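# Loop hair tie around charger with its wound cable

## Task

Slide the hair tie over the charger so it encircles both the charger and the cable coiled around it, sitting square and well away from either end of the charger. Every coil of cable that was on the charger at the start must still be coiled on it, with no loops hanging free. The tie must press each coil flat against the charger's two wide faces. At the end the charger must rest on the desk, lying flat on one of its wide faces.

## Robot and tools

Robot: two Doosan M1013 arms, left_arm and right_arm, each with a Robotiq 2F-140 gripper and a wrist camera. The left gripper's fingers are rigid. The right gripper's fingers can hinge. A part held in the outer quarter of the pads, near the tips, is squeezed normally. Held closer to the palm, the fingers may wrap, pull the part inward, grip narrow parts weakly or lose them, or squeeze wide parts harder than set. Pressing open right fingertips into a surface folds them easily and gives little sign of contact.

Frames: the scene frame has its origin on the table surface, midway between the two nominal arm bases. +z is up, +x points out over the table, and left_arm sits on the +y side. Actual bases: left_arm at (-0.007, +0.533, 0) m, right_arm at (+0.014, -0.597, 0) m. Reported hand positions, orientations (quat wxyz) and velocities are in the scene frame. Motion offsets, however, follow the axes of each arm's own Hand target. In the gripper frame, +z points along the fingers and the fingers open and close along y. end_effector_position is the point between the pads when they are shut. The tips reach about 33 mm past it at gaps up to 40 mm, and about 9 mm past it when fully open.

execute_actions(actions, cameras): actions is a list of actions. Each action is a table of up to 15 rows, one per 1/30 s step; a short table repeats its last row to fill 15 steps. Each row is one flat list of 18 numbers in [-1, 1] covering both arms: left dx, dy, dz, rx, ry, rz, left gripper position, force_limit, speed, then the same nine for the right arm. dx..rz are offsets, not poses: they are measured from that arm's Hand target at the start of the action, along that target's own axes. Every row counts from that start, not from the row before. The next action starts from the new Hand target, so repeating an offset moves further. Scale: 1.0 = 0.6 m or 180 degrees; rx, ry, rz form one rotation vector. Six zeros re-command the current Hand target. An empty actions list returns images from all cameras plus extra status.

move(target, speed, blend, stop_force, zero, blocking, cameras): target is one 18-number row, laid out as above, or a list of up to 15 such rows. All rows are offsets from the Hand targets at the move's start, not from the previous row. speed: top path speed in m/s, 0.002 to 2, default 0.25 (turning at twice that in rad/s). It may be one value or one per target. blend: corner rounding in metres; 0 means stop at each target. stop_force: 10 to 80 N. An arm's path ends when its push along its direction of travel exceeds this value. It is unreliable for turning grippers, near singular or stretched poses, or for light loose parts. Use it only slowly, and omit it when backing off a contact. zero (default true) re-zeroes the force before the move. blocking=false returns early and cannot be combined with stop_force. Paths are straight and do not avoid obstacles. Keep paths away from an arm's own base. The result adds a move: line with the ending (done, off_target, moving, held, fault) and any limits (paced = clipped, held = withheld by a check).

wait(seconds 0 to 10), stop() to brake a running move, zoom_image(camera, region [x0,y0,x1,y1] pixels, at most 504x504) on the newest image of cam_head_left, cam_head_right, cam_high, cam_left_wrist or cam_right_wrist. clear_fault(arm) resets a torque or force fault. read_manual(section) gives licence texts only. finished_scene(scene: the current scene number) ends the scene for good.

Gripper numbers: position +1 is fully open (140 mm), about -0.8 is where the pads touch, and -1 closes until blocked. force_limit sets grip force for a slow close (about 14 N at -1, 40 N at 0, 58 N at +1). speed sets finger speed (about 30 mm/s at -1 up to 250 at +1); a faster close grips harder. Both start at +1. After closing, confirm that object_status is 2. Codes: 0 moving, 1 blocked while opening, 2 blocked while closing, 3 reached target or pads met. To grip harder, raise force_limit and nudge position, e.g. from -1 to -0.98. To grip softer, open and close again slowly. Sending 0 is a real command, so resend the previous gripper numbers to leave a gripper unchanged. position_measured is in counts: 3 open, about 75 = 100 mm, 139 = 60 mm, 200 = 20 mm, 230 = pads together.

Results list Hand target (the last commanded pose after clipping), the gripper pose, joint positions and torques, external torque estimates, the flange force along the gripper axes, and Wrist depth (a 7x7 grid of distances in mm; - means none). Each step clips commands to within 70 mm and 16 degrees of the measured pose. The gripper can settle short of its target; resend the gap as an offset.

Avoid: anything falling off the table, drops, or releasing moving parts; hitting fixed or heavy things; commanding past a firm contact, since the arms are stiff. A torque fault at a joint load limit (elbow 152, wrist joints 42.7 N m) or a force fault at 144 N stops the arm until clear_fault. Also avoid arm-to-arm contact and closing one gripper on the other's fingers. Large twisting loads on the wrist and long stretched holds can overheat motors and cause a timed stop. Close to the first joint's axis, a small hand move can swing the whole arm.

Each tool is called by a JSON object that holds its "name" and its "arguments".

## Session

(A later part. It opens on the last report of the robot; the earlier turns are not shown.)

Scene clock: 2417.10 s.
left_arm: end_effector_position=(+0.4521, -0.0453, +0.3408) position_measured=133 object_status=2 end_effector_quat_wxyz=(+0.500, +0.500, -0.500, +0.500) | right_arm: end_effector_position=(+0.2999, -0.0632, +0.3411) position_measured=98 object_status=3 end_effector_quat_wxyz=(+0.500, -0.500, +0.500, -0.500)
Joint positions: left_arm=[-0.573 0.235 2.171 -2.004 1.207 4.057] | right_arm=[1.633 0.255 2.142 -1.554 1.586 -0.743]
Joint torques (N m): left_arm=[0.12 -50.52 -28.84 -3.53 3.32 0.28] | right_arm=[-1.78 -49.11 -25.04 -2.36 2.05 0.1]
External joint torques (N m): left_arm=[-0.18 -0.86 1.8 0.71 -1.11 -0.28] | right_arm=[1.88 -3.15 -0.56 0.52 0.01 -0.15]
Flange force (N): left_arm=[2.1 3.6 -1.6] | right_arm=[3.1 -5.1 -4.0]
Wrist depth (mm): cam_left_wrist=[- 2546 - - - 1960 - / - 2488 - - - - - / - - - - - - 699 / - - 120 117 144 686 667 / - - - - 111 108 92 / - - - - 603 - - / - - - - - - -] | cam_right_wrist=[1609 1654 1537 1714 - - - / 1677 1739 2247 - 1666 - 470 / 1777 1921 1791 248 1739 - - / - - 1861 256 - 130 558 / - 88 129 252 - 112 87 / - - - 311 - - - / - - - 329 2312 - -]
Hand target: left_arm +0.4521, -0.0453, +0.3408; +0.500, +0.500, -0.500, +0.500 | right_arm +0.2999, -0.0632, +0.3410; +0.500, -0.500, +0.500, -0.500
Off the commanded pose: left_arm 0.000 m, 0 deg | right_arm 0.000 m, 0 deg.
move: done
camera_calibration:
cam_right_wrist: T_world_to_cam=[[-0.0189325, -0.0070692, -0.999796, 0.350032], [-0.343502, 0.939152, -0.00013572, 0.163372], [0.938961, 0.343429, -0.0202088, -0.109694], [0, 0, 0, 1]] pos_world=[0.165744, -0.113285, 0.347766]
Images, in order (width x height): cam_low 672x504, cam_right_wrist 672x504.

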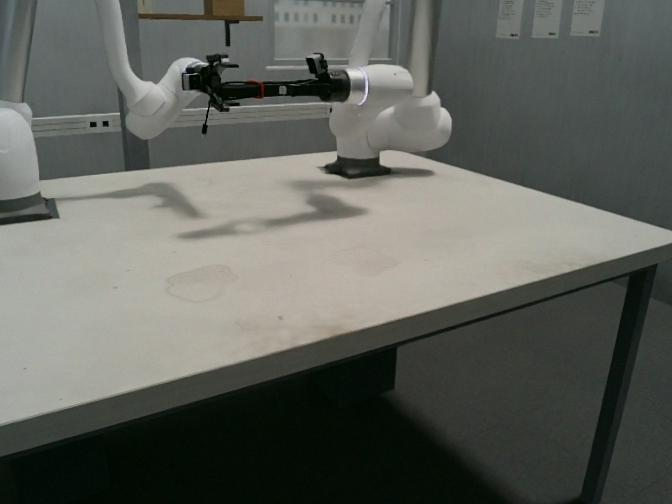

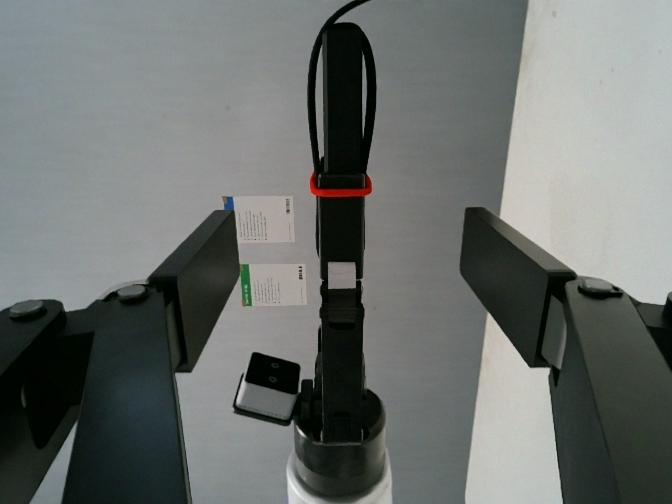

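{"name": "move", "arguments": {"target": [[0,0,0,0,0,0,-1,0,-1,-0.0015,0,0.2217,0,0,0,0.25,0,-1]], "speed": 0.1, "cameras": ["cam_low","cam_right_wrist","cam_left_wrist"]}}

{"name": "zoom_image", "arguments": {"camera": "cam_right_wrist", "region": [200, 60, 520, 300]}}

{"name": "zoom_image", "arguments": {"camera": "cam_left_wrist", "region": [200, 100, 520, 340]}}

Scene clock: 2442.93 s.
left_arm: end_effector_position=(+0.4521, -0.0453, +0.3408) position_measured=133 object_status=2 end_effector_quat_wxyz=(+0.500, +0.500, -0.500, +0.500) | right_arm: end_effector_position=(+0.4328, -0.0623, +0.3410) position_measured=98 object_status=3 end_effector_quat_wxyz=(+0.500, -0.500, +0.500, -0.500)
Joint positions: left_arm=[-0.573 0.235 2.171 -2.004 1.207 4.057] | right_arm=[1.386 0.263 2.131 -1.736 1.419 -0.733]
Joint torques (N m): left_arm=[-0.1 -50.36 -28.93 -3.59 3.3 0.16] | right_arm=[0.83 -51.7 -26.23 -2.92 2.11 0.08]
External joint torques (N m): left_arm=[0.23 -0.7 2 0.79 -1.11 -0.16] | right_arm=[-0.81 -2.1 -0.01 0.59 -0.03 -0.13]
Flange force (N): left_arm=[1.6 3.3 -2.4] | right_arm=[2.7 -3.4 0.3]
Wrist depth (mm): cam_left_wrist=[- 3164 - - - - - / 2914 2546 - 2839 - 134 133 / - 3210 2803 205 - - 646 / - - 120 118 143 696 665 / - - 110 - 109 108 92 / - - - 608 - - - / - - - - - - -] | cam_right_wrist=[1517 - - - 1588 1527 494 / 1609 1677 - - 1567 1643 - / - 1701 1714 121 1599 667 - / - 1714 148 122 - 120 - / - 88 1936 127 1936 112 87 / - - 2053 133 1875 - - / - - - 130 - - -]
Hand target: left_arm +0.4521, -0.0453, +0.3408; +0.500, +0.500, -0.500, +0.500 | right_arm +0.4329, -0.0623, +0.3410; +0.500, -0.500, +0.500, -0.500
Off the commanded pose: left_arm 0.000 m, 0 deg | right_arm 0.000 m, 0 deg.
move: done
camera_calibration:
cam_left_wrist: T_world_to_cam=[[-0.999924, -0.00184131, -0.0122081, 0.468472], [0.010916, 0.330103, -0.943882, 0.340923], [0.00576791, -0.943943, -0.330057, 0.215094], [0, 0, 0, 1]] pos_world=[0.463474, 0.0913596, 0.398504]
cam_right_wrist: T_world_to_cam=[[-0.0189325, -0.0070692, -0.999796, 0.352457], [-0.343502, 0.939152, -0.00013572, 0.208213], [0.938961, 0.343429, -0.0202088, -0.234887], [0, 0, 0, 1]] pos_world=[0.298744, -0.112385, 0.347666]
Images, in order (width x height): cam_low 672x504, cam_left_wrist 672x504, cam_right_wrist 672x504.

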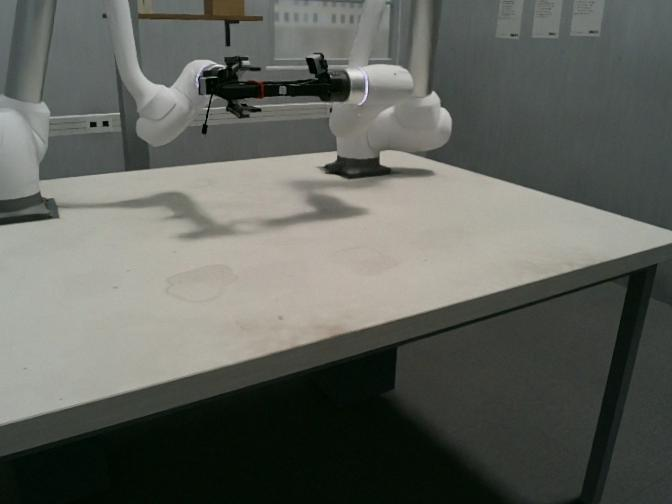

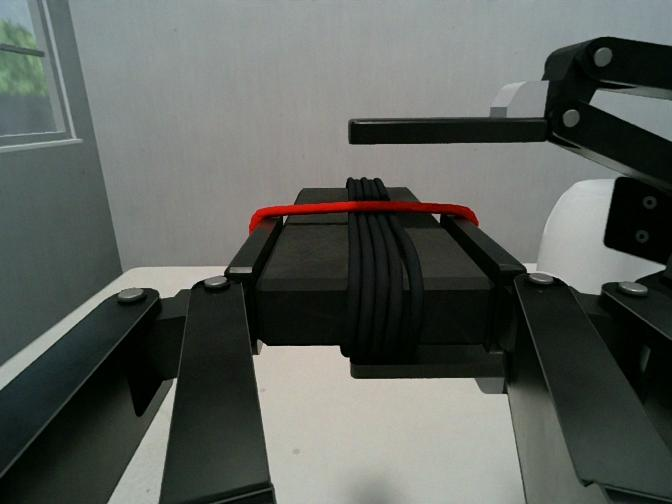

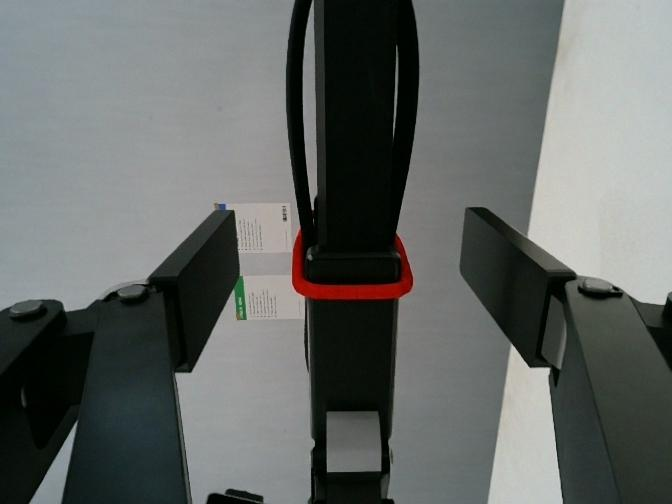

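Scaled by 1.575 from the camera's 672x504 image, which has a finer 960x720 frame.

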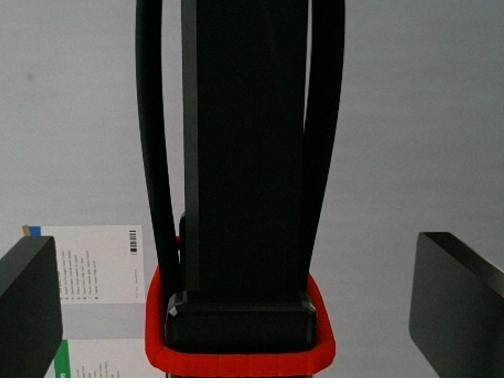

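Scaled by 1.575 from the camera's 672x504 image, which has a finer 960x720 frame.

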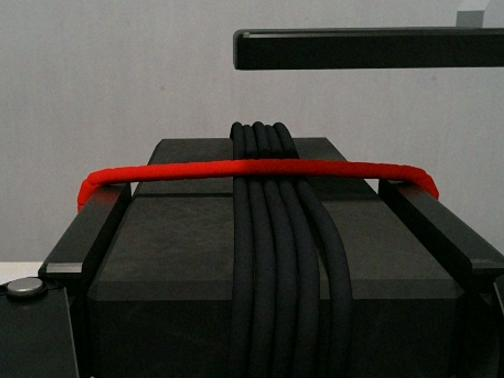

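{"name": "move", "arguments": {"target": [[0,0,0,0,0,0,-1,0,-1,-0.002,-0.0008,0,0,0,0,0.25,0,-1],[0,0,0,0,0,0,-1,0,-1,-0.002,-0.0008,0,0,0,0,-0.28,0,-1]], "speed": 0.05, "cameras": ["cam_right_wrist","cam_left_wrist"]}}

{"name": "zoom_image", "arguments": {"camera": "cam_right_wrist", "region": [200, 100, 520, 340]}}

{"name": "zoom_image", "arguments": {"camera": "cam_left_wrist", "region": [200, 140, 520, 380]}}

Scene clock: 2478.37 s.
left_arm: end_effector_position=(+0.4521, -0.0453, +0.3408) position_measured=133 object_status=2 end_effector_quat_wxyz=(+0.500, +0.500, -0.500, +0.500) | right_arm: end_effector_position=(+0.4329, -0.0611, +0.3415) position_measured=164 object_status=0 end_effector_quat_wxyz=(+0.500, -0.500, +0.500, -0.500)
Joint positions: left_arm=[-0.573 0.235 2.171 -2.004 1.207 4.057] | right_arm=[1.387 0.264 2.129 -1.736 1.419 -0.735]
Joint torques (N m): left_arm=[-0.06 -50.29 -28.78 -3.5 3.26 0.3] | right_arm=[-1.4 -52.08 -26.04 -2.88 2.09 0.08]
External joint torques (N m): left_arm=[-0.07 -0.75 1.8 0.68 -1.05 -0.3] | right_arm=[1.4 -1.96 -0.54 0.5 0 -0.13]
Flange force (N): left_arm=[1.9 3.4 -1.7] | right_arm=[0.7 -3.5 -3.4]
Wrist depth (mm): cam_left_wrist=[- - - 2803 - 2575 - / 2193 - - - - 140 132 / - - - 149 139 139 140 / - 4343 120 127 143 690 646 / - - - - 109 108 92 / - - - - - - - / - - - 470 480 - -] | cam_right_wrist=[- - - - - - - / 1620 1537 1620 115 1599 1527 - / 1654 1677 - 121 1409 - - / - 1764 125 122 126 - - / - 83 88 126 126 93 86 / - 76 - 133 - - - / - - - 130 - - -]
Hand target: left_arm +0.4521, -0.0453, +0.3408; +0.500, +0.500, -0.500, +0.500 | right_arm +0.4329, -0.0611, +0.3415; +0.500, -0.500, +0.500, -0.500
Off the commanded pose: left_arm 0.000 m, 0 deg | right_arm 0.000 m, 0 deg.
move: done
camera_calibration:
cam_left_wrist: T_world_to_cam=[[-0.999924, -0.00184131, -0.0122081, 0.468472], [0.010916, 0.330103, -0.943882, 0.340923], [0.00576791, -0.943943, -0.330057, 0.215094], [0, 0, 0, 1]] pos_world=[0.463474, 0.0913596, 0.398504]
cam_right_wrist: T_world_to_cam=[[-0.0189325, -0.0070692, -0.999796, 0.352967], [-0.343502, 0.939152, -0.00013572, 0.20712], [0.938961, 0.343429, -0.0202088, -0.235383], [0, 0, 0, 1]] pos_world=[0.298844, -0.111185, 0.348166]
Images, in order (width x height): cam_left_wrist 672x504, cam_right_wrist 672x504.

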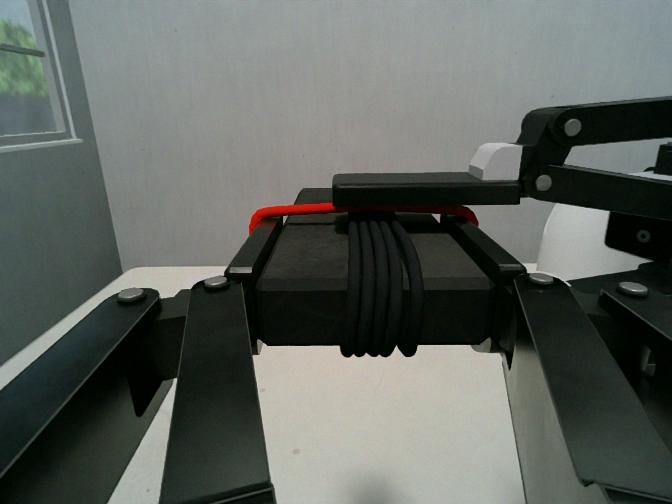

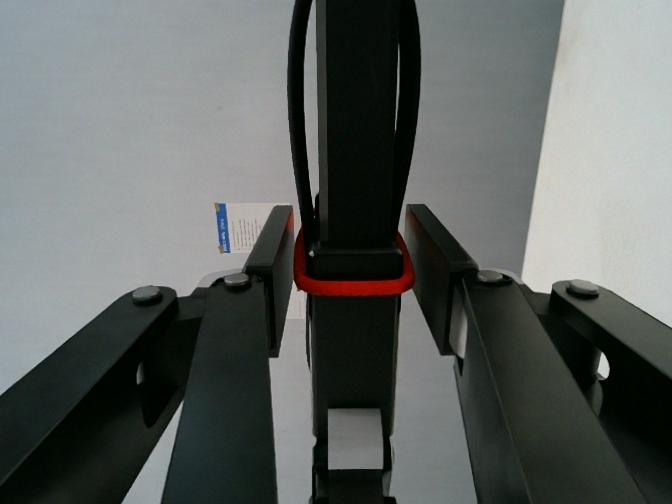

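Scaled by 1.575 from the camera's 672x504 image, which has a finer 960x720 frame.

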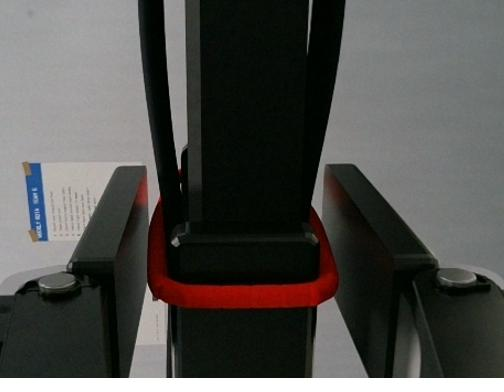

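Scaled by 1.575 from the camera's 672x504 image, which has a finer 960x720 frame.

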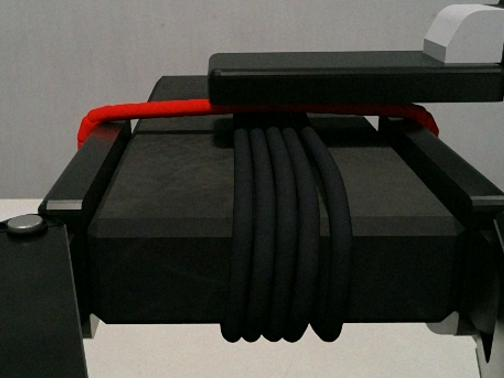

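{"name": "move", "arguments": {"target": [[0,0,0,0,0,0,-1,0,-1,0,0,0,0,0,0,-1,-0.1,-1]]}}

{"name": "wait", "arguments": {"seconds": 0.8, "cameras": ["cam_right_wrist","cam_left_wrist","cam_low"]}}

{"name": "zoom_image", "arguments": {"camera": "cam_right_wrist", "region": [200, 100, 520, 340]}}

{"name": "zoom_image", "arguments": {"camera": "cam_left_wrist", "region": [200, 140, 520, 380]}}

Scene clock: 2505.30 s.
left_arm: end_effector_position=(+0.4521, -0.0453, +0.3408) position_measured=133 object_status=2 end_effector_quat_wxyz=(+0.500, +0.500, -0.500, +0.500) | right_arm: end_effector_position=(+0.4329, -0.0611, +0.3415) position_measured=180 object_status=2 end_effector_quat_wxyz=(+0.500, -0.500, +0.500, -0.500)
Joint positions: left_arm=[-0.573 0.235 2.171 -2.004 1.207 4.057] | right_arm=[1.387 0.264 2.129 -1.736 1.419 -0.735]
Joint torques (N m): left_arm=[0.77 -55.54 -33.32 -5.68 4.86 -0.08] | right_arm=[0.13 -47.1 -22.79 -1.44 0.39 0.04]
External joint torques (N m): left_arm=[-0.63 4.07 6.35 2.87 -2.65 0.08] | right_arm=[-0.15 -6.9 -3.61 -0.92 1.7 -0.09]
Flange force (N): left_arm=[-5.8 4.4 -2.7] | right_arm=[2.3 -11.3 -1.0]
Wrist depth (mm): cam_left_wrist=[2575 - - 1861 - - 3572 / 2356 - - - - 151 133 / - - - 145 142 141 140 / - - 120 126 128 721 174 / - - - - 109 108 92 / - - - 705 - - - / - - - - 489 - -] | cam_right_wrist=[1517 - - 109 - - - / 1557 1846 1666 115 135 - - / 1609 - 1588 121 1701 - - / 1507 1631 142 122 120 713 - / - 83 88 126 110 93 87 / - 74 - 133 - - 74 / - - - 130 - - 69]
Hand target: left_arm +0.4521, -0.0453, +0.3408; +0.500, +0.500, -0.500, +0.500 | right_arm +0.4329, -0.0611, +0.3415; +0.500, -0.500, +0.500, -0.500
Off the commanded pose: left_arm 0.000 m, 0 deg | right_arm 0.000 m, 0 deg.
move: done

Scene clock: 2506.10 s.
left_arm: end_effector_position=(+0.4521, -0.0453, +0.3408) position_measured=133 object_status=2 end_effector_quat_wxyz=(+0.500, +0.500, -0.500, +0.500) | right_arm: end_effector_position=(+0.4329, -0.0611, +0.3415) position_measured=180 object_status=2 end_effector_quat_wxyz=(+0.500, -0.500, +0.500, -0.500)
Joint positions: left_arm=[-0.573 0.235 2.171 -2.004 1.207 4.057] | right_arm=[1.387 0.264 2.129 -1.736 1.419 -0.735]
Joint torques (N m): left_arm=[1.29 -55.34 -33.17 -5.67 4.99 -0.02] | right_arm=[0.02 -47.06 -22.69 -1.49 0.35 0.12]
External joint torques (N m): left_arm=[-1.39 4.32 6.26 2.86 -2.78 0.02] | right_arm=[-0.11 -6.87 -3.79 -0.89 1.74 -0.17]
Flange force (N): left_arm=[-5.9 4.8 -1.1] | right_arm=[1.8 -11.5 -1.1]
Wrist depth (mm): cam_left_wrist=[- - 2637 2876 - - - / - - 3119 2993 2839 2668 134 / - - - 144 141 141 140 / - - 120 118 129 703 174 / - - - - 109 109 92 / - - - - - - - / - - - - - - -] | cam_right_wrist=[- - - 107 1479 1517 - / 1620 1599 - - - 1609 - / 1764 1577 1777 118 - 1599 497 / 1921 1905 142 120 119 1714 546 / - 83 88 126 110 93 76 / - 74 - 133 - - 74 / - - - 130 - - 69]
Hand target: left_arm +0.4521, -0.0453, +0.3408; +0.500, +0.500, -0.500, +0.500 | right_arm +0.4329, -0.0611, +0.3415; +0.500, -0.500, +0.500, -0.500
Tool commands: left_gripper/position=-1.0 left_gripper/force_limit=+0.0 left_gripper/speed=-1.0 right_gripper/position=-1.0 right_gripper/force_limit=-0.1 right_gripper/speed=-1.0
Off the commanded pose: left_arm 0.000 m, 0 deg | right_arm 0.000 m, 0 deg.
wait: 0.80 s; at rest by 0.17 s
camera_calibration:
cam_left_wrist: T_world_to_cam=[[-0.999924, -0.00184131, -0.0122081, 0.468472], [0.010916, 0.330103, -0.943882, 0.340923], [0.00576791, -0.943943, -0.330057, 0.215094], [0, 0, 0, 1]] pos_world=[0.463474, 0.0913596, 0.398504]
cam_right_wrist: T_world_to_cam=[[-0.0188392, -0.00703463, -0.999798, 0.352944], [-0.343414, 0.939184, -0.000137217, 0.207098], [0.938995, 0.343342, -0.0201092, -0.235438], [0, 0, 0, 1]] pos_world=[0.298844, -0.111185, 0.348166]
Images, in order (width x height): cam_low 672x504, cam_left_wrist 672x504, cam_right_wrist 672x504.

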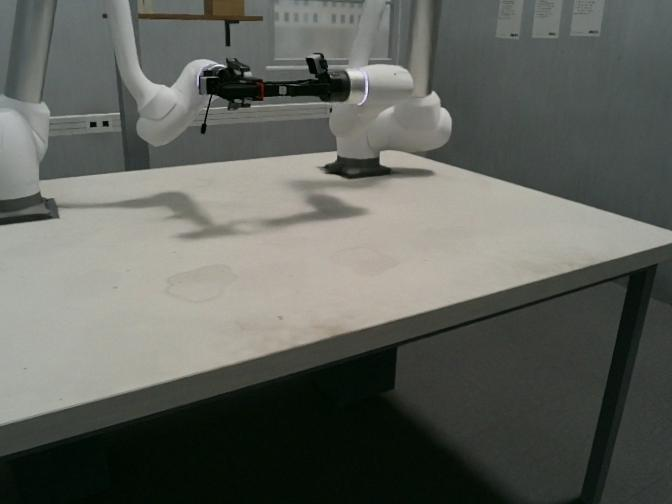

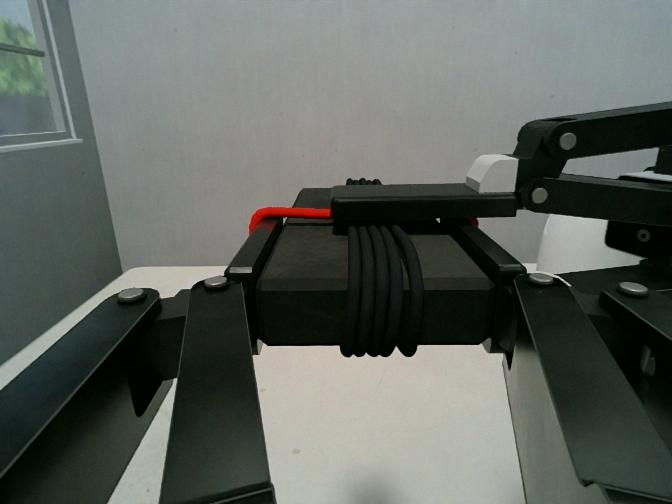

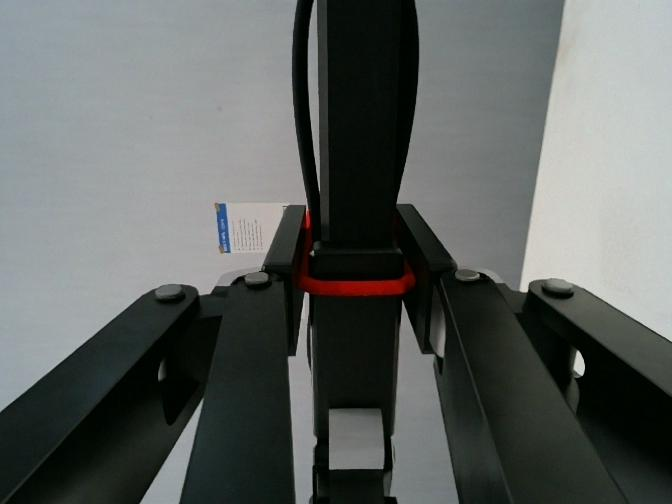

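Scaled by 1.575 from the camera's 672x504 image, which has a finer 960x720 frame.

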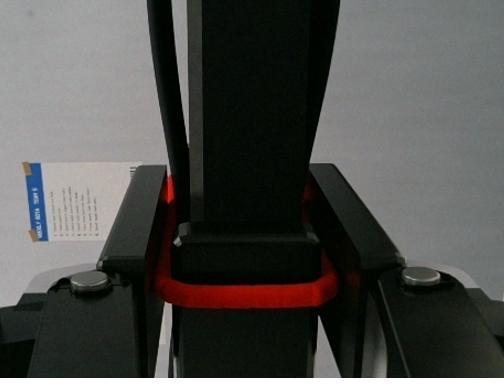

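Scaled by 1.575 from the camera's 672x504 image, which has a finer 960x720 frame.

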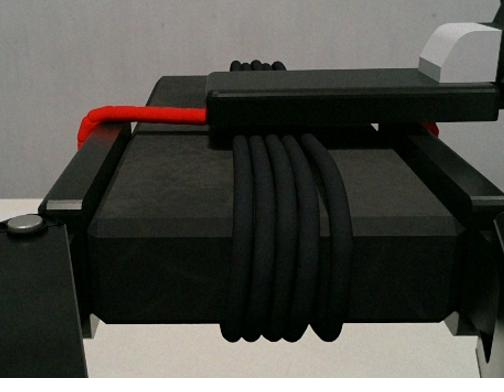

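{"name": "move", "arguments": {"target": [[0,0,0,0,0,0,0.05,0,-1,0,0,0,0,0,0,-1,-0.1,-1]], "cameras": ["cam_left_wrist"]}}

{"name": "zoom_image", "arguments": {"camera": "cam_left_wrist", "region": [200, 140, 520, 380]}}

Scene clock: 2517.43 s.
left_arm: end_effector_position=(+0.4521, -0.0453, +0.3408) position_measured=123 object_status=0 end_effector_quat_wxyz=(+0.500, +0.500, -0.500, +0.500) | right_arm: end_effector_position=(+0.4329, -0.0611, +0.3414) position_measured=180 object_status=2 end_effector_quat_wxyz=(+0.500, -0.500, +0.500, -0.500)
Joint positions: left_arm=[-0.573 0.235 2.171 -2.004 1.207 4.057] | right_arm=[1.387 0.264 2.129 -1.736 1.419 -0.735]
Joint torques (N m): left_arm=[-1.63 -52.91 -28.91 -3.31 4.93 0.1] | right_arm=[-3.6 -49.96 -24.77 -2.15 1.57 0.07]
External joint torques (N m): left_arm=[1.6 1.32 1.9 0.5 -2.71 -0.1] | right_arm=[3.55 -3.51 -1.57 -0.21 0.51 -0.12]
Flange force (N): left_arm=[-0.2 0.5 -1.1] | right_arm=[0.1 -5.9 -7.0]
Wrist depth (mm): cam_left_wrist=[- - - - 3119 - - / - - - - - - 133 / - - - - 142 141 141 / - - 109 107 108 726 651 / - - 719 - 109 113 92 / - - - 627 599 - - / - - - - - - -] | cam_right_wrist=[1557 1517 - - 108 1309 - / 1557 1588 - 116 138 - - / 1677 - 1701 - - - - / 1777 1714 115 119 119 - - / - 83 88 124 116 93 77 / - 75 - 131 - - 74 / - - - 128 - - 69]
Hand target: left_arm +0.4521, -0.0453, +0.3408; +0.500, +0.500, -0.500, +0.500 | right_arm +0.4329, -0.0611, +0.3415; +0.500, -0.500, +0.500, -0.500
Off the commanded pose: left_arm 0.000 m, 0 deg | right_arm 0.000 m, 0 deg.
move: done
camera_calibration:
cam_left_wrist: T_world_to_cam=[[-0.999924, -0.00184131, -0.0122081, 0.468472], [0.010916, 0.330103, -0.943882, 0.340923], [0.00576791, -0.943943, -0.330057, 0.215094], [0, 0, 0, 1]] pos_world=[0.463474, 0.0913596, 0.398504]
Images, in order (width x height): cam_left_wrist 672x504.

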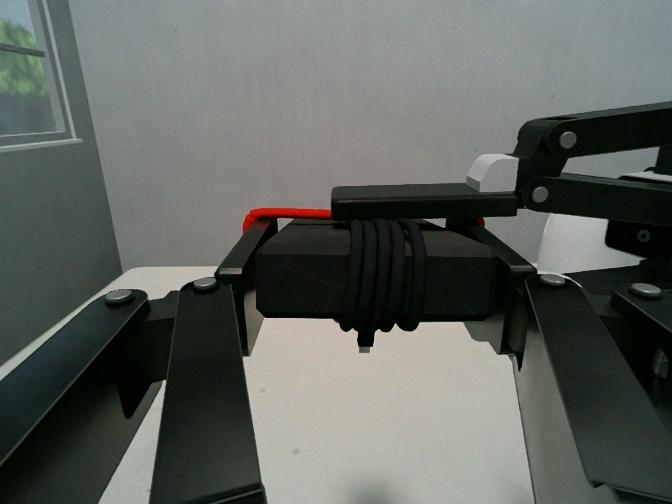

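Scaled by 1.575 from the camera's 672x504 image, which has a finer 960x720 frame.

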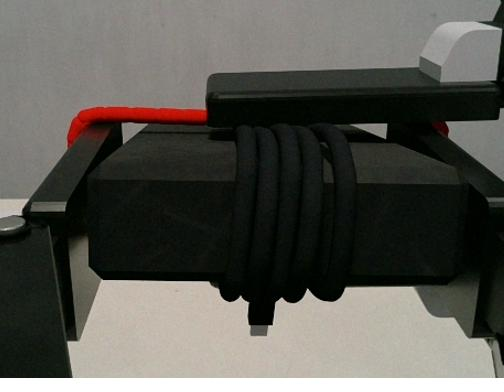

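{"name": "move", "arguments": {"target": [[0,0,0,0,0,0,0.05,0,-1,0,0,0,0,0,0,-0.98,0.3,-1]], "cameras": ["cam_left_wrist","cam_low","cam_right_wrist"]}}

{"name": "zoom_image", "arguments": {"camera": "cam_left_wrist", "region": [200, 140, 520, 380]}}

{"name": "zoom_image", "arguments": {"camera": "cam_low", "region": [195, 50, 315, 140]}}

{"name": "zoom_image", "arguments": {"camera": "cam_right_wrist", "region": [200, 100, 520, 340]}}

Scene clock: 2531.17 s.
left_arm: end_effector_position=(+0.4521, -0.0453, +0.3408) position_measured=123 object_status=3 end_effector_quat_wxyz=(+0.500, +0.500, -0.500, +0.500) | right_arm: end_effector_position=(+0.4329, -0.0611, +0.3415) position_measured=184 object_status=0 end_effector_quat_wxyz=(+0.500, -0.500, +0.500, -0.500)
Joint positions: left_arm=[-0.573 0.235 2.171 -2.004 1.207 4.057] | right_arm=[1.387 0.264 2.129 -1.736 1.419 -0.735]
Joint torques (N m): left_arm=[-1.03 -50.32 -27.51 -2.92 3.77 0.2] | right_arm=[-3.29 -51.66 -26.01 -2.82 2.29 0.06]
External joint torques (N m): left_arm=[0.82 -0.66 0.54 0.11 -1.57 -0.2] | right_arm=[3.29 -2.07 -0.42 0.45 -0.21 -0.11]
Flange force (N): left_arm=[2.5 1.2 -0.7] | right_arm=[0.3 -3.6 -6.6]
Wrist depth (mm): cam_left_wrist=[1815 - - - 3572 - 2331 / - 2803 - - - 2546 134 / - 2914 2461 - 139 141 140 / - 2606 109 109 109 703 175 / - - 109 738 110 112 92 / - - - 615 - - - / - - - 535 - - -] | cam_right_wrist=[1527 1527 - - 134 - - / 1479 - 1631 116 114 - - / - 1714 - - - - - / - 1890 127 119 119 1905 - / - 83 88 124 116 93 77 / - 75 - 131 - - 76 / - - - 128 - - 68]
Hand target: left_arm +0.4521, -0.0453, +0.3408; +0.500, +0.500, -0.500, +0.500 | right_arm +0.4329, -0.0611, +0.3415; +0.500, -0.500, +0.500, -0.500
Off the commanded pose: left_arm 0.000 m, 0 deg | right_arm 0.000 m, 0 deg.
move: done
camera_calibration:
cam_left_wrist: T_world_to_cam=[[-0.999924, -0.00184131, -0.0122081, 0.468472], [0.010916, 0.330103, -0.943882, 0.340923], [0.00576791, -0.943943, -0.330057, 0.215094], [0, 0, 0, 1]] pos_world=[0.463474, 0.0913596, 0.398504]
cam_right_wrist: T_world_to_cam=[[-0.0189325, -0.0070692, -0.999796, 0.352967], [-0.343502, 0.939152, -0.00013572, 0.20712], [0.938961, 0.343429, -0.0202088, -0.235383], [0, 0, 0, 1]] pos_world=[0.298844, -0.111185, 0.348166]
Images, in order (width x height): cam_low 672x504, cam_left_wrist 672x504, cam_right_wrist 672x504.

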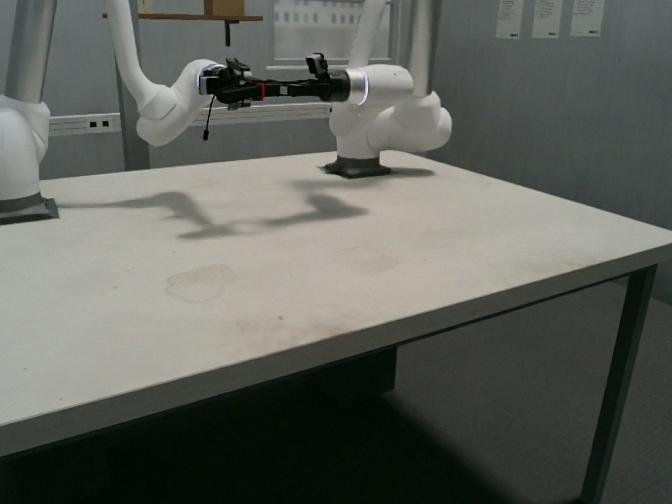

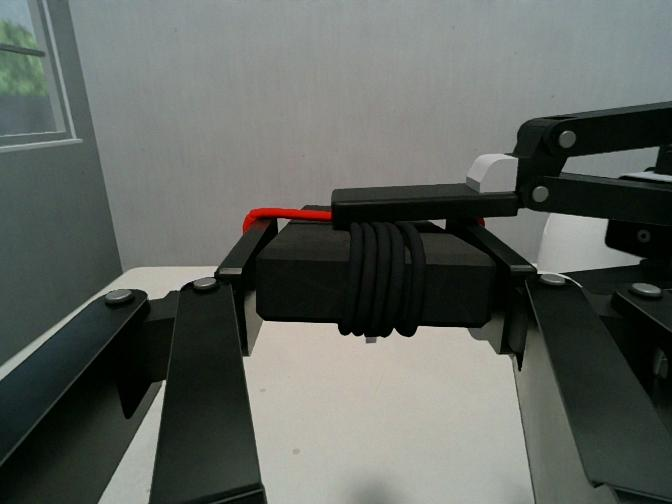

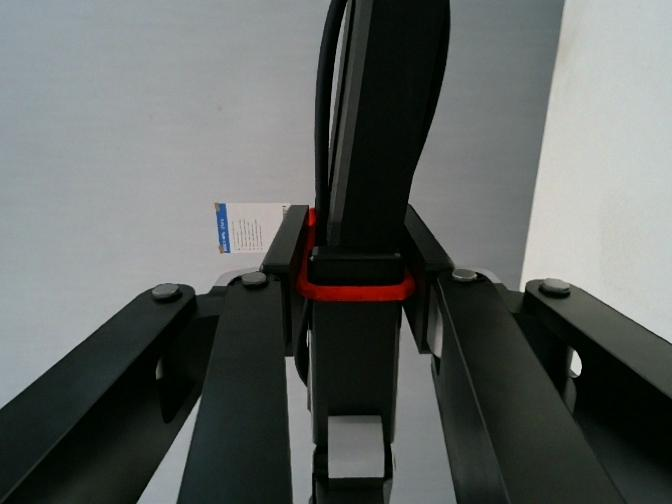

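Scaled by 1.575 from the camera's 672x504 image, which has a finer 960x720 frame.

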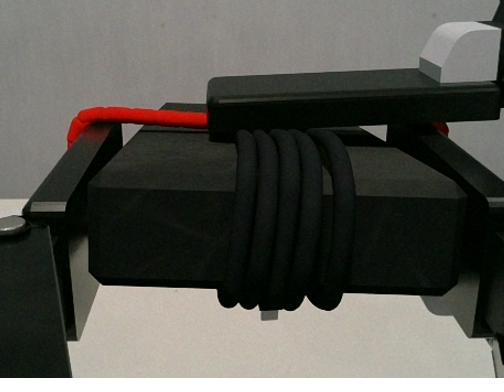

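Scaled by 4.200 from the camera's 672x504 image, which has a finer 960x720 frame.

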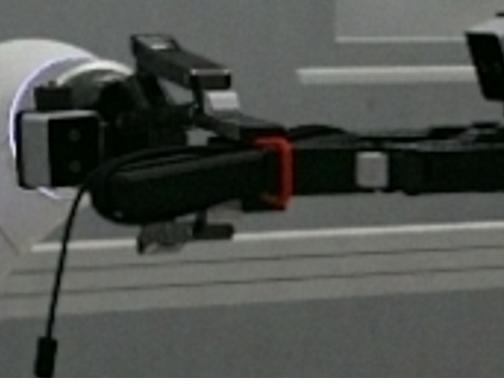

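Scaled by 1.575 from the camera's 672x504 image, which has a finer 960x720 frame.

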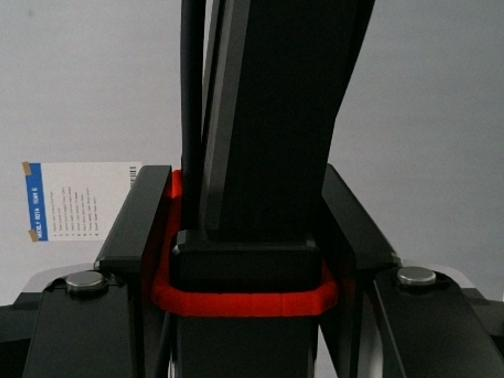

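{"name": "move", "arguments": {"target": [[0,0,-0.05,0,0,0,0.05,0,-1,0,0,0,0,0,0,-0.98,0.3,-1]], "speed": 0.04, "cameras": ["cam_left_wrist","cam_low","cam_right_wrist"]}}

{"name": "zoom_image", "arguments": {"camera": "cam_left_wrist", "region": [200, 140, 520, 380]}}

{"name": "zoom_image", "arguments": {"camera": "cam_low", "region": [195, 50, 315, 140]}}

{"name": "zoom_image", "arguments": {"camera": "cam_right_wrist", "region": [200, 100, 520, 340]}}

Scene clock: 2574.77 s.
left_arm: end_effector_position=(+0.4520, -0.0154, +0.3408) position_measured=123 object_status=3 end_effector_quat_wxyz=(+0.500, +0.500, -0.500, +0.500) | right_arm: end_effector_position=(+0.4329, -0.0611, +0.3415) position_measured=184 object_status=2 end_effector_quat_wxyz=(+0.500, -0.500, +0.500, -0.500)
Joint positions: left_arm=[-0.523 0.217 2.195 -1.964 1.241 4.049] | right_arm=[1.387 0.264 2.129 -1.736 1.419 -0.735]
Joint torques (N m): left_arm=[-0.11 -46.9 -26.73 -2.75 2.36 0.22] | right_arm=[-1.1 -53.83 -27.41 -3.62 2.82 0.02]
External joint torques (N m): left_arm=[0.04 -2.38 0.11 0.01 -0.16 -0.22] | right_arm=[1.19 -0.12 0.8 1.24 -0.73 -0.07]
Flange force (N): left_arm=[4.1 2.9 -1.4] | right_arm=[0.7 -0.4 -3.2]
Wrist depth (mm): cam_left_wrist=[- 2307 - - - 2356 - / - - - - - 176 163 / - 3210 2839 179 171 170 173 / - 3356 122 136 136 205 183 / - - 121 766 - - 92 / - - - - - - - / - - - - - - -] | cam_right_wrist=[1714 - - 109 107 1952 - / 1489 1620 1461 115 115 1689 - / 1577 1609 - - 1599 1701 - / - - 109 - 138 1677 - / - 83 88 128 93 93 86 / - 72 - 132 - - 75 / - - - 142 - - 68]
Hand target: left_arm +0.4521, -0.0153, +0.3408; +0.500, +0.500, -0.500, +0.500 | right_arm +0.4329, -0.0611, +0.3415; +0.500, -0.500, +0.500, -0.500
Off the commanded pose: left_arm 0.000 m, 0 deg | right_arm 0.000 m, 0 deg.
move: done
camera_calibration:
cam_left_wrist: T_world_to_cam=[[-0.999924, -0.00184131, -0.0122081, 0.468527], [0.010916, 0.330103, -0.943882, 0.331053], [0.00576791, -0.943943, -0.330057, 0.243318], [0, 0, 0, 1]] pos_world=[0.463474, 0.12126, 0.398504]
cam_right_wrist: T_world_to_cam=[[-0.0189325, -0.0070692, -0.999796, 0.352967], [-0.343502, 0.939152, -0.00013572, 0.20712], [0.938961, 0.343429, -0.0202088, -0.235383], [0, 0, 0, 1]] pos_world=[0.298844, -0.111185, 0.348166]
Images, in order (width x height): cam_low 672x504, cam_left_wrist 672x504, cam_right_wrist 672x504.

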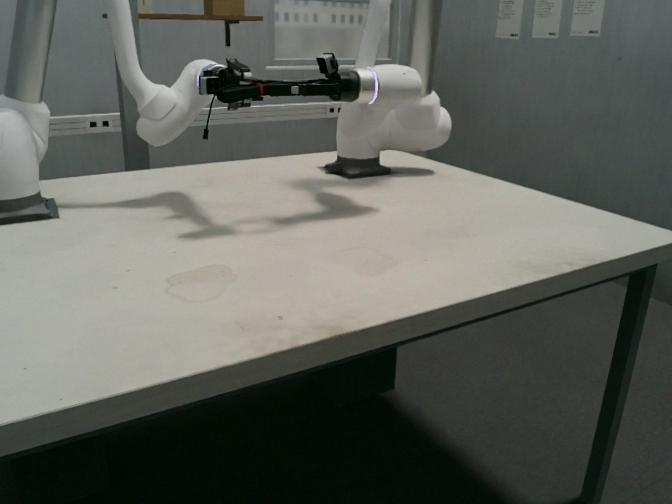

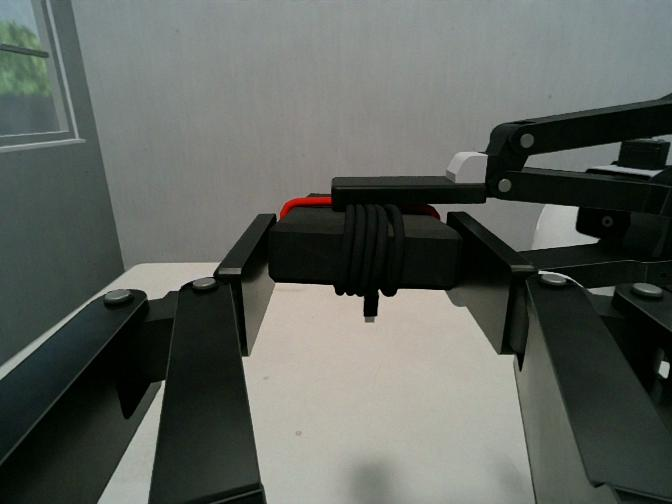

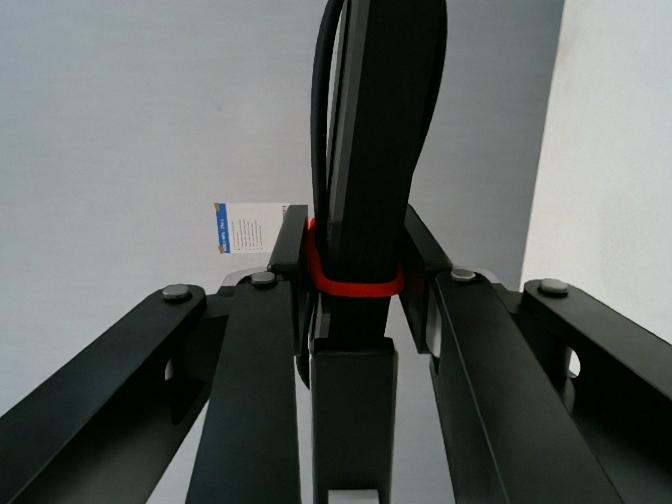

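Scaled by 1.575 from the camera's 672x504 image, which has a finer 960x720 frame.

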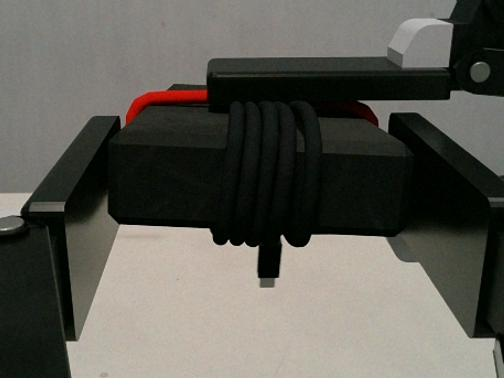

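Scaled by 4.200 from the camera's 672x504 image, which has a finer 960x720 frame.

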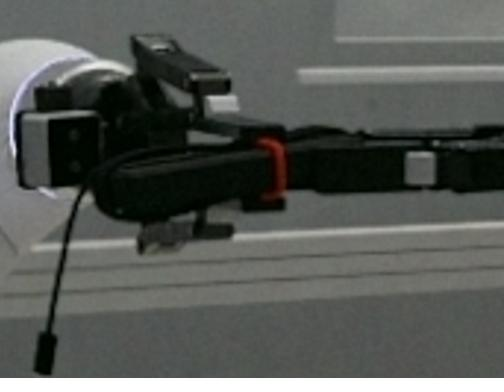

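Scaled by 1.575 from the camera's 672x504 image, which has a finer 960x720 frame.

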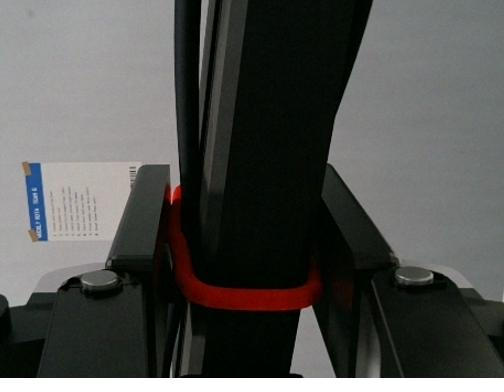

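{"name": "move", "arguments": {"target": [[0,0,-0.2167,0,0,0,0.05,0,-1,0,0,0,0,0,-0.05,-0.98,0.3,-1],[0.2667,0,-0.2167,0,-0.5,0,0.05,0,-1,0,0,0,0,0,-0.05,-0.98,0.3,-1]], "speed": 0.3, "cameras": ["cam_left_wrist","cam_low","cam_right_wrist"]}}

{"name": "zoom_image", "arguments": {"camera": "cam_low", "region": [195, 50, 315, 140]}}

{"name": "zoom_image", "arguments": {"camera": "cam_right_wrist", "region": [200, 100, 520, 340]}}

Scene clock: 2619.33 s.
left_arm: end_effector_position=(+0.4520, +0.1147, +0.5009) position_measured=123 object_status=3 end_effector_quat_wxyz=(+0.000, +0.707, -0.707, +0.000) | right_arm: end_effector_position=(+0.4329, -0.0611, +0.3415) position_measured=184 object_status=2 end_effector_quat_wxyz=(-0.459, +0.537, -0.460, +0.537)
Joint positions: left_arm=[-0.81 0.105 1.35 0 1.687 2.347] | right_arm=[1.387 0.264 2.129 -1.736 1.419 -0.892]
Joint torques (N m): left_arm=[0.22 -51.23 -41.65 4.05 0.1 0.16] | right_arm=[-1.39 -53.74 -27.4 -3.61 2.8 0.04]
External joint torques (N m): left_arm=[-0.18 -1.69 -0.34 0.23 -0.14 -0.16] | right_arm=[1.37 -0.41 0.9 1.24 -0.7 -0.09]
Flange force (N): left_arm=[-1.1 2.0 -0.1] | right_arm=[1.3 -0.6 -3.6]
Wrist depth (mm): cam_left_wrist=[575 629 - 574 568 - 561 / 605 - 613 631 - 619 633 / - - - - - - - / 694 686 146 - 148 - - / - - 724 - - - 92 / - - 794 764 - - - / - - - - - - -] | cam_right_wrist=[1498 1470 1353 108 106 - - / 1577 1479 1599 116 - 1861 - / 1666 1936 1739 121 - - - / 1764 - 127 127 125 - - / - 83 88 - 93 93 79 / - 72 - - - - 75 / - - - 2185 - - 68]
Hand target: left_arm +0.4520, +0.1147, +0.5009; +0.000, +0.707, -0.707, +0.000 | right_arm +0.4329, -0.0611, +0.3415; -0.459, +0.537, -0.460, +0.537
Off the commanded pose: left_arm 0.000 m, 0 deg | right_arm 0.000 m, 0 deg.
move: done
camera_calibration:
cam_left_wrist: T_world_to_cam=[[-0.999929, 0.011907, -0.000676874, 0.463397], [0.0110166, 0.943916, 0.330001, -0.269398], [0.00456823, 0.32997, -0.94398, 0.580883], [0, 0, 0, 1]] pos_world=[0.463678, 0.0570972, 0.637558]
cam_right_wrist: T_world_to_cam=[[-0.018925, -0.163409, -0.986377, 0.338889], [-0.343514, 0.92756, -0.147074, 0.256609], [0.938957, 0.336051, -0.0736872, -0.217562], [0, 0, 0, 1]] pos_world=[0.298844, -0.109531, 0.355982]
Images, in order (width x height): cam_low 672x504, cam_left_wrist 672x504, cam_right_wrist 672x504.

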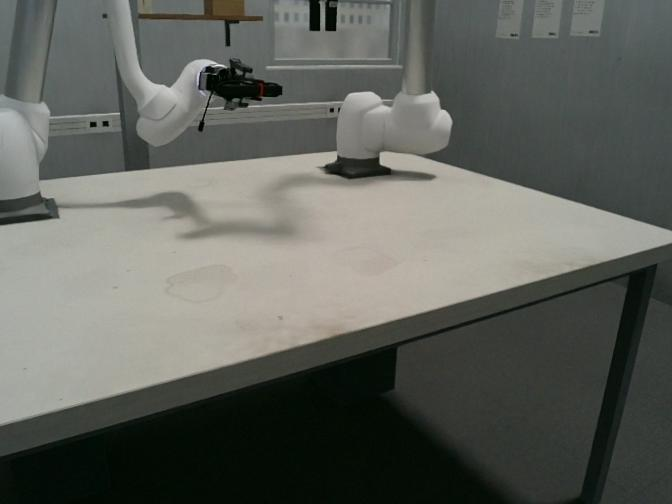

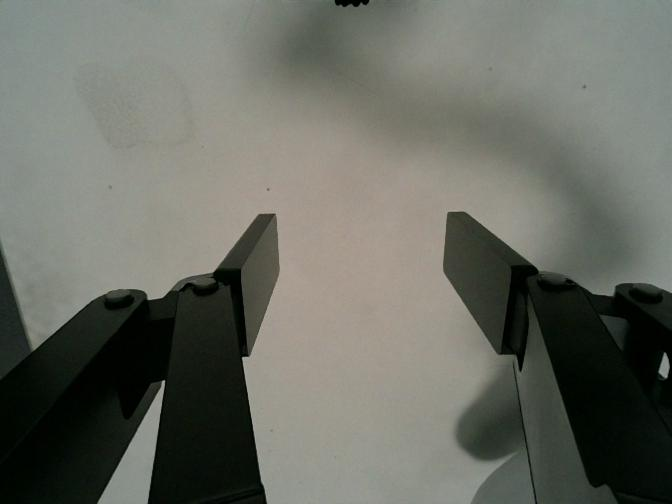

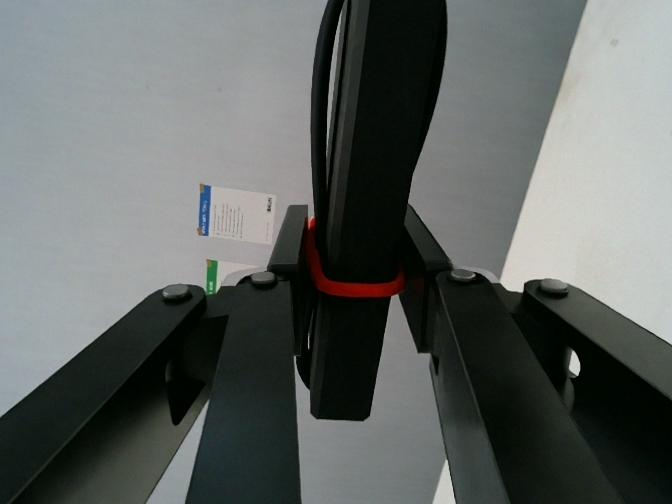

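Scaled by 4.200 from the camera's 672x504 image, which has a finer 960x720 frame.

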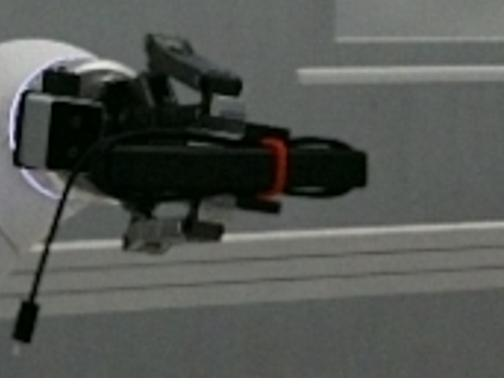

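Scaled by 1.575 from the camera's 672x504 image, which has a finer 960x720 frame.

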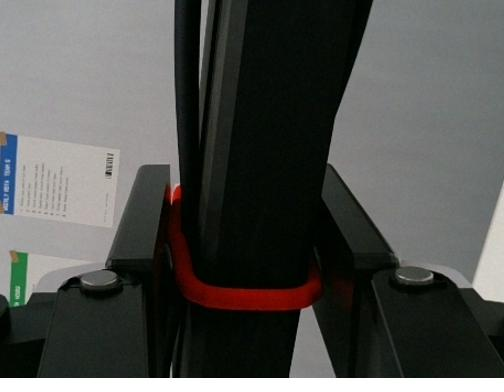

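{"name": "move", "arguments": {"target": [[0.2312,0,0.085,0,0,0,0.22,0,0,0,0,0,0,0,0,-0.98,0.3,-1]], "speed": 0.2, "cameras": ["cam_left_wrist","cam_low"]}}

{"name": "zoom_image", "arguments": {"camera": "cam_left_wrist", "region": [180, 60, 520, 315]}}

Scene clock: 2635.13 s.
left_arm: end_effector_position=(+0.4520, -0.0240, +0.4499) position_measured=101 object_status=3 end_effector_quat_wxyz=(+0.000, +0.707, -0.707, +0.000) | right_arm: end_effector_position=(+0.4329, -0.0611, +0.3415) position_measured=184 object_status=2 end_effector_quat_wxyz=(-0.459, +0.537, -0.460, +0.537)
Joint positions: left_arm=[-0.944 0.266 1.248 0 1.628 2.212] | right_arm=[1.387 0.264 2.129 -1.736 1.419 -0.892]
Joint torques (N m): left_arm=[0.58 -70.49 -41.88 4.03 0.01 0.3] | right_arm=[-1.42 -53.68 -27.26 -3.64 2.82 0.01]
External joint torques (N m): left_arm=[-0.65 0.7 -0.42 0.27 -0.05 -0.29] | right_arm=[1.35 -0.03 0.96 1.28 -0.74 -0.06]
Flange force (N): left_arm=[2.4 -0.3 -0.8] | right_arm=[0.9 0.0 -3.5]
Wrist depth (mm): cam_left_wrist=[539 531 - 207 510 - 545 / 568 564 566 214 221 212 216 / 597 586 578 225 217 195 190 / - - - - - 129 638 / - - 117 - - 120 - / - - - - 724 - - / - - - 791 751 - -] | cam_right_wrist=[1435 1507 1489 108 107 - 575 / - - - - - - 575 / 1654 - - - - - - / 206 207 115 - 123 568 507 / - 81 88 - 93 93 78 / - 72 - - - - 75 / - - - - - - 68]
Hand target: left_arm +0.4521, -0.0240, +0.4498; +0.000, +0.707, -0.707, +0.000 | right_arm +0.4329, -0.0611, +0.3415; -0.459, +0.537, -0.460, +0.537
Off the commanded pose: left_arm 0.000 m, 0 deg | right_arm 0.000 m, 0 deg.
move: done
camera_calibration:
cam_left_wrist: T_world_to_cam=[[-0.999929, 0.0119361, -0.000455977, 0.464887], [0.0111175, 0.943958, 0.329879, -0.121619], [0.00436789, 0.329851, -0.944023, 0.578616], [0, 0, 0, 1]] pos_world=[0.463678, -0.0816026, 0.586558]
Images, in order (width x height): cam_low 672x504, cam_left_wrist 672x504.

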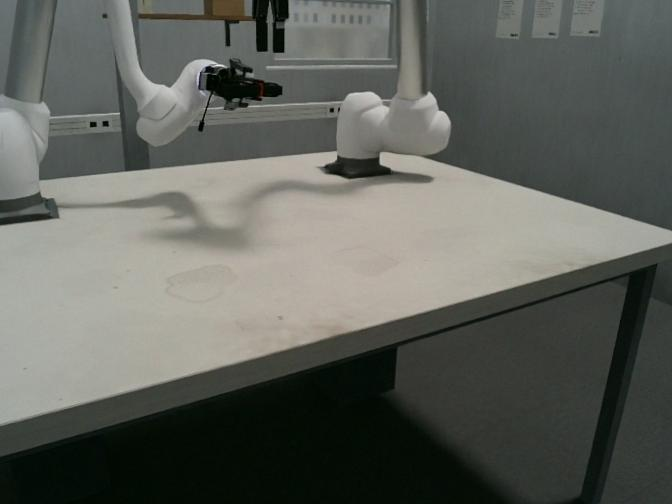

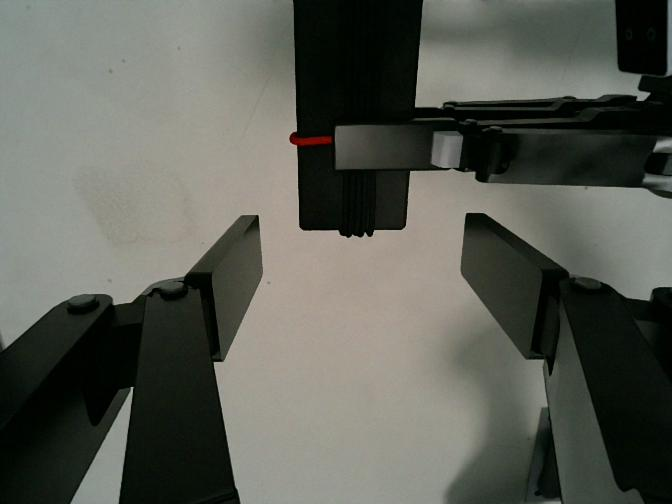

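Scaled by 1.482 from the camera's 672x504 image, which has a finer 960x720 frame.

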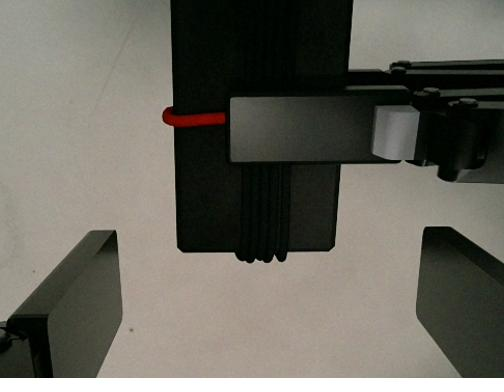

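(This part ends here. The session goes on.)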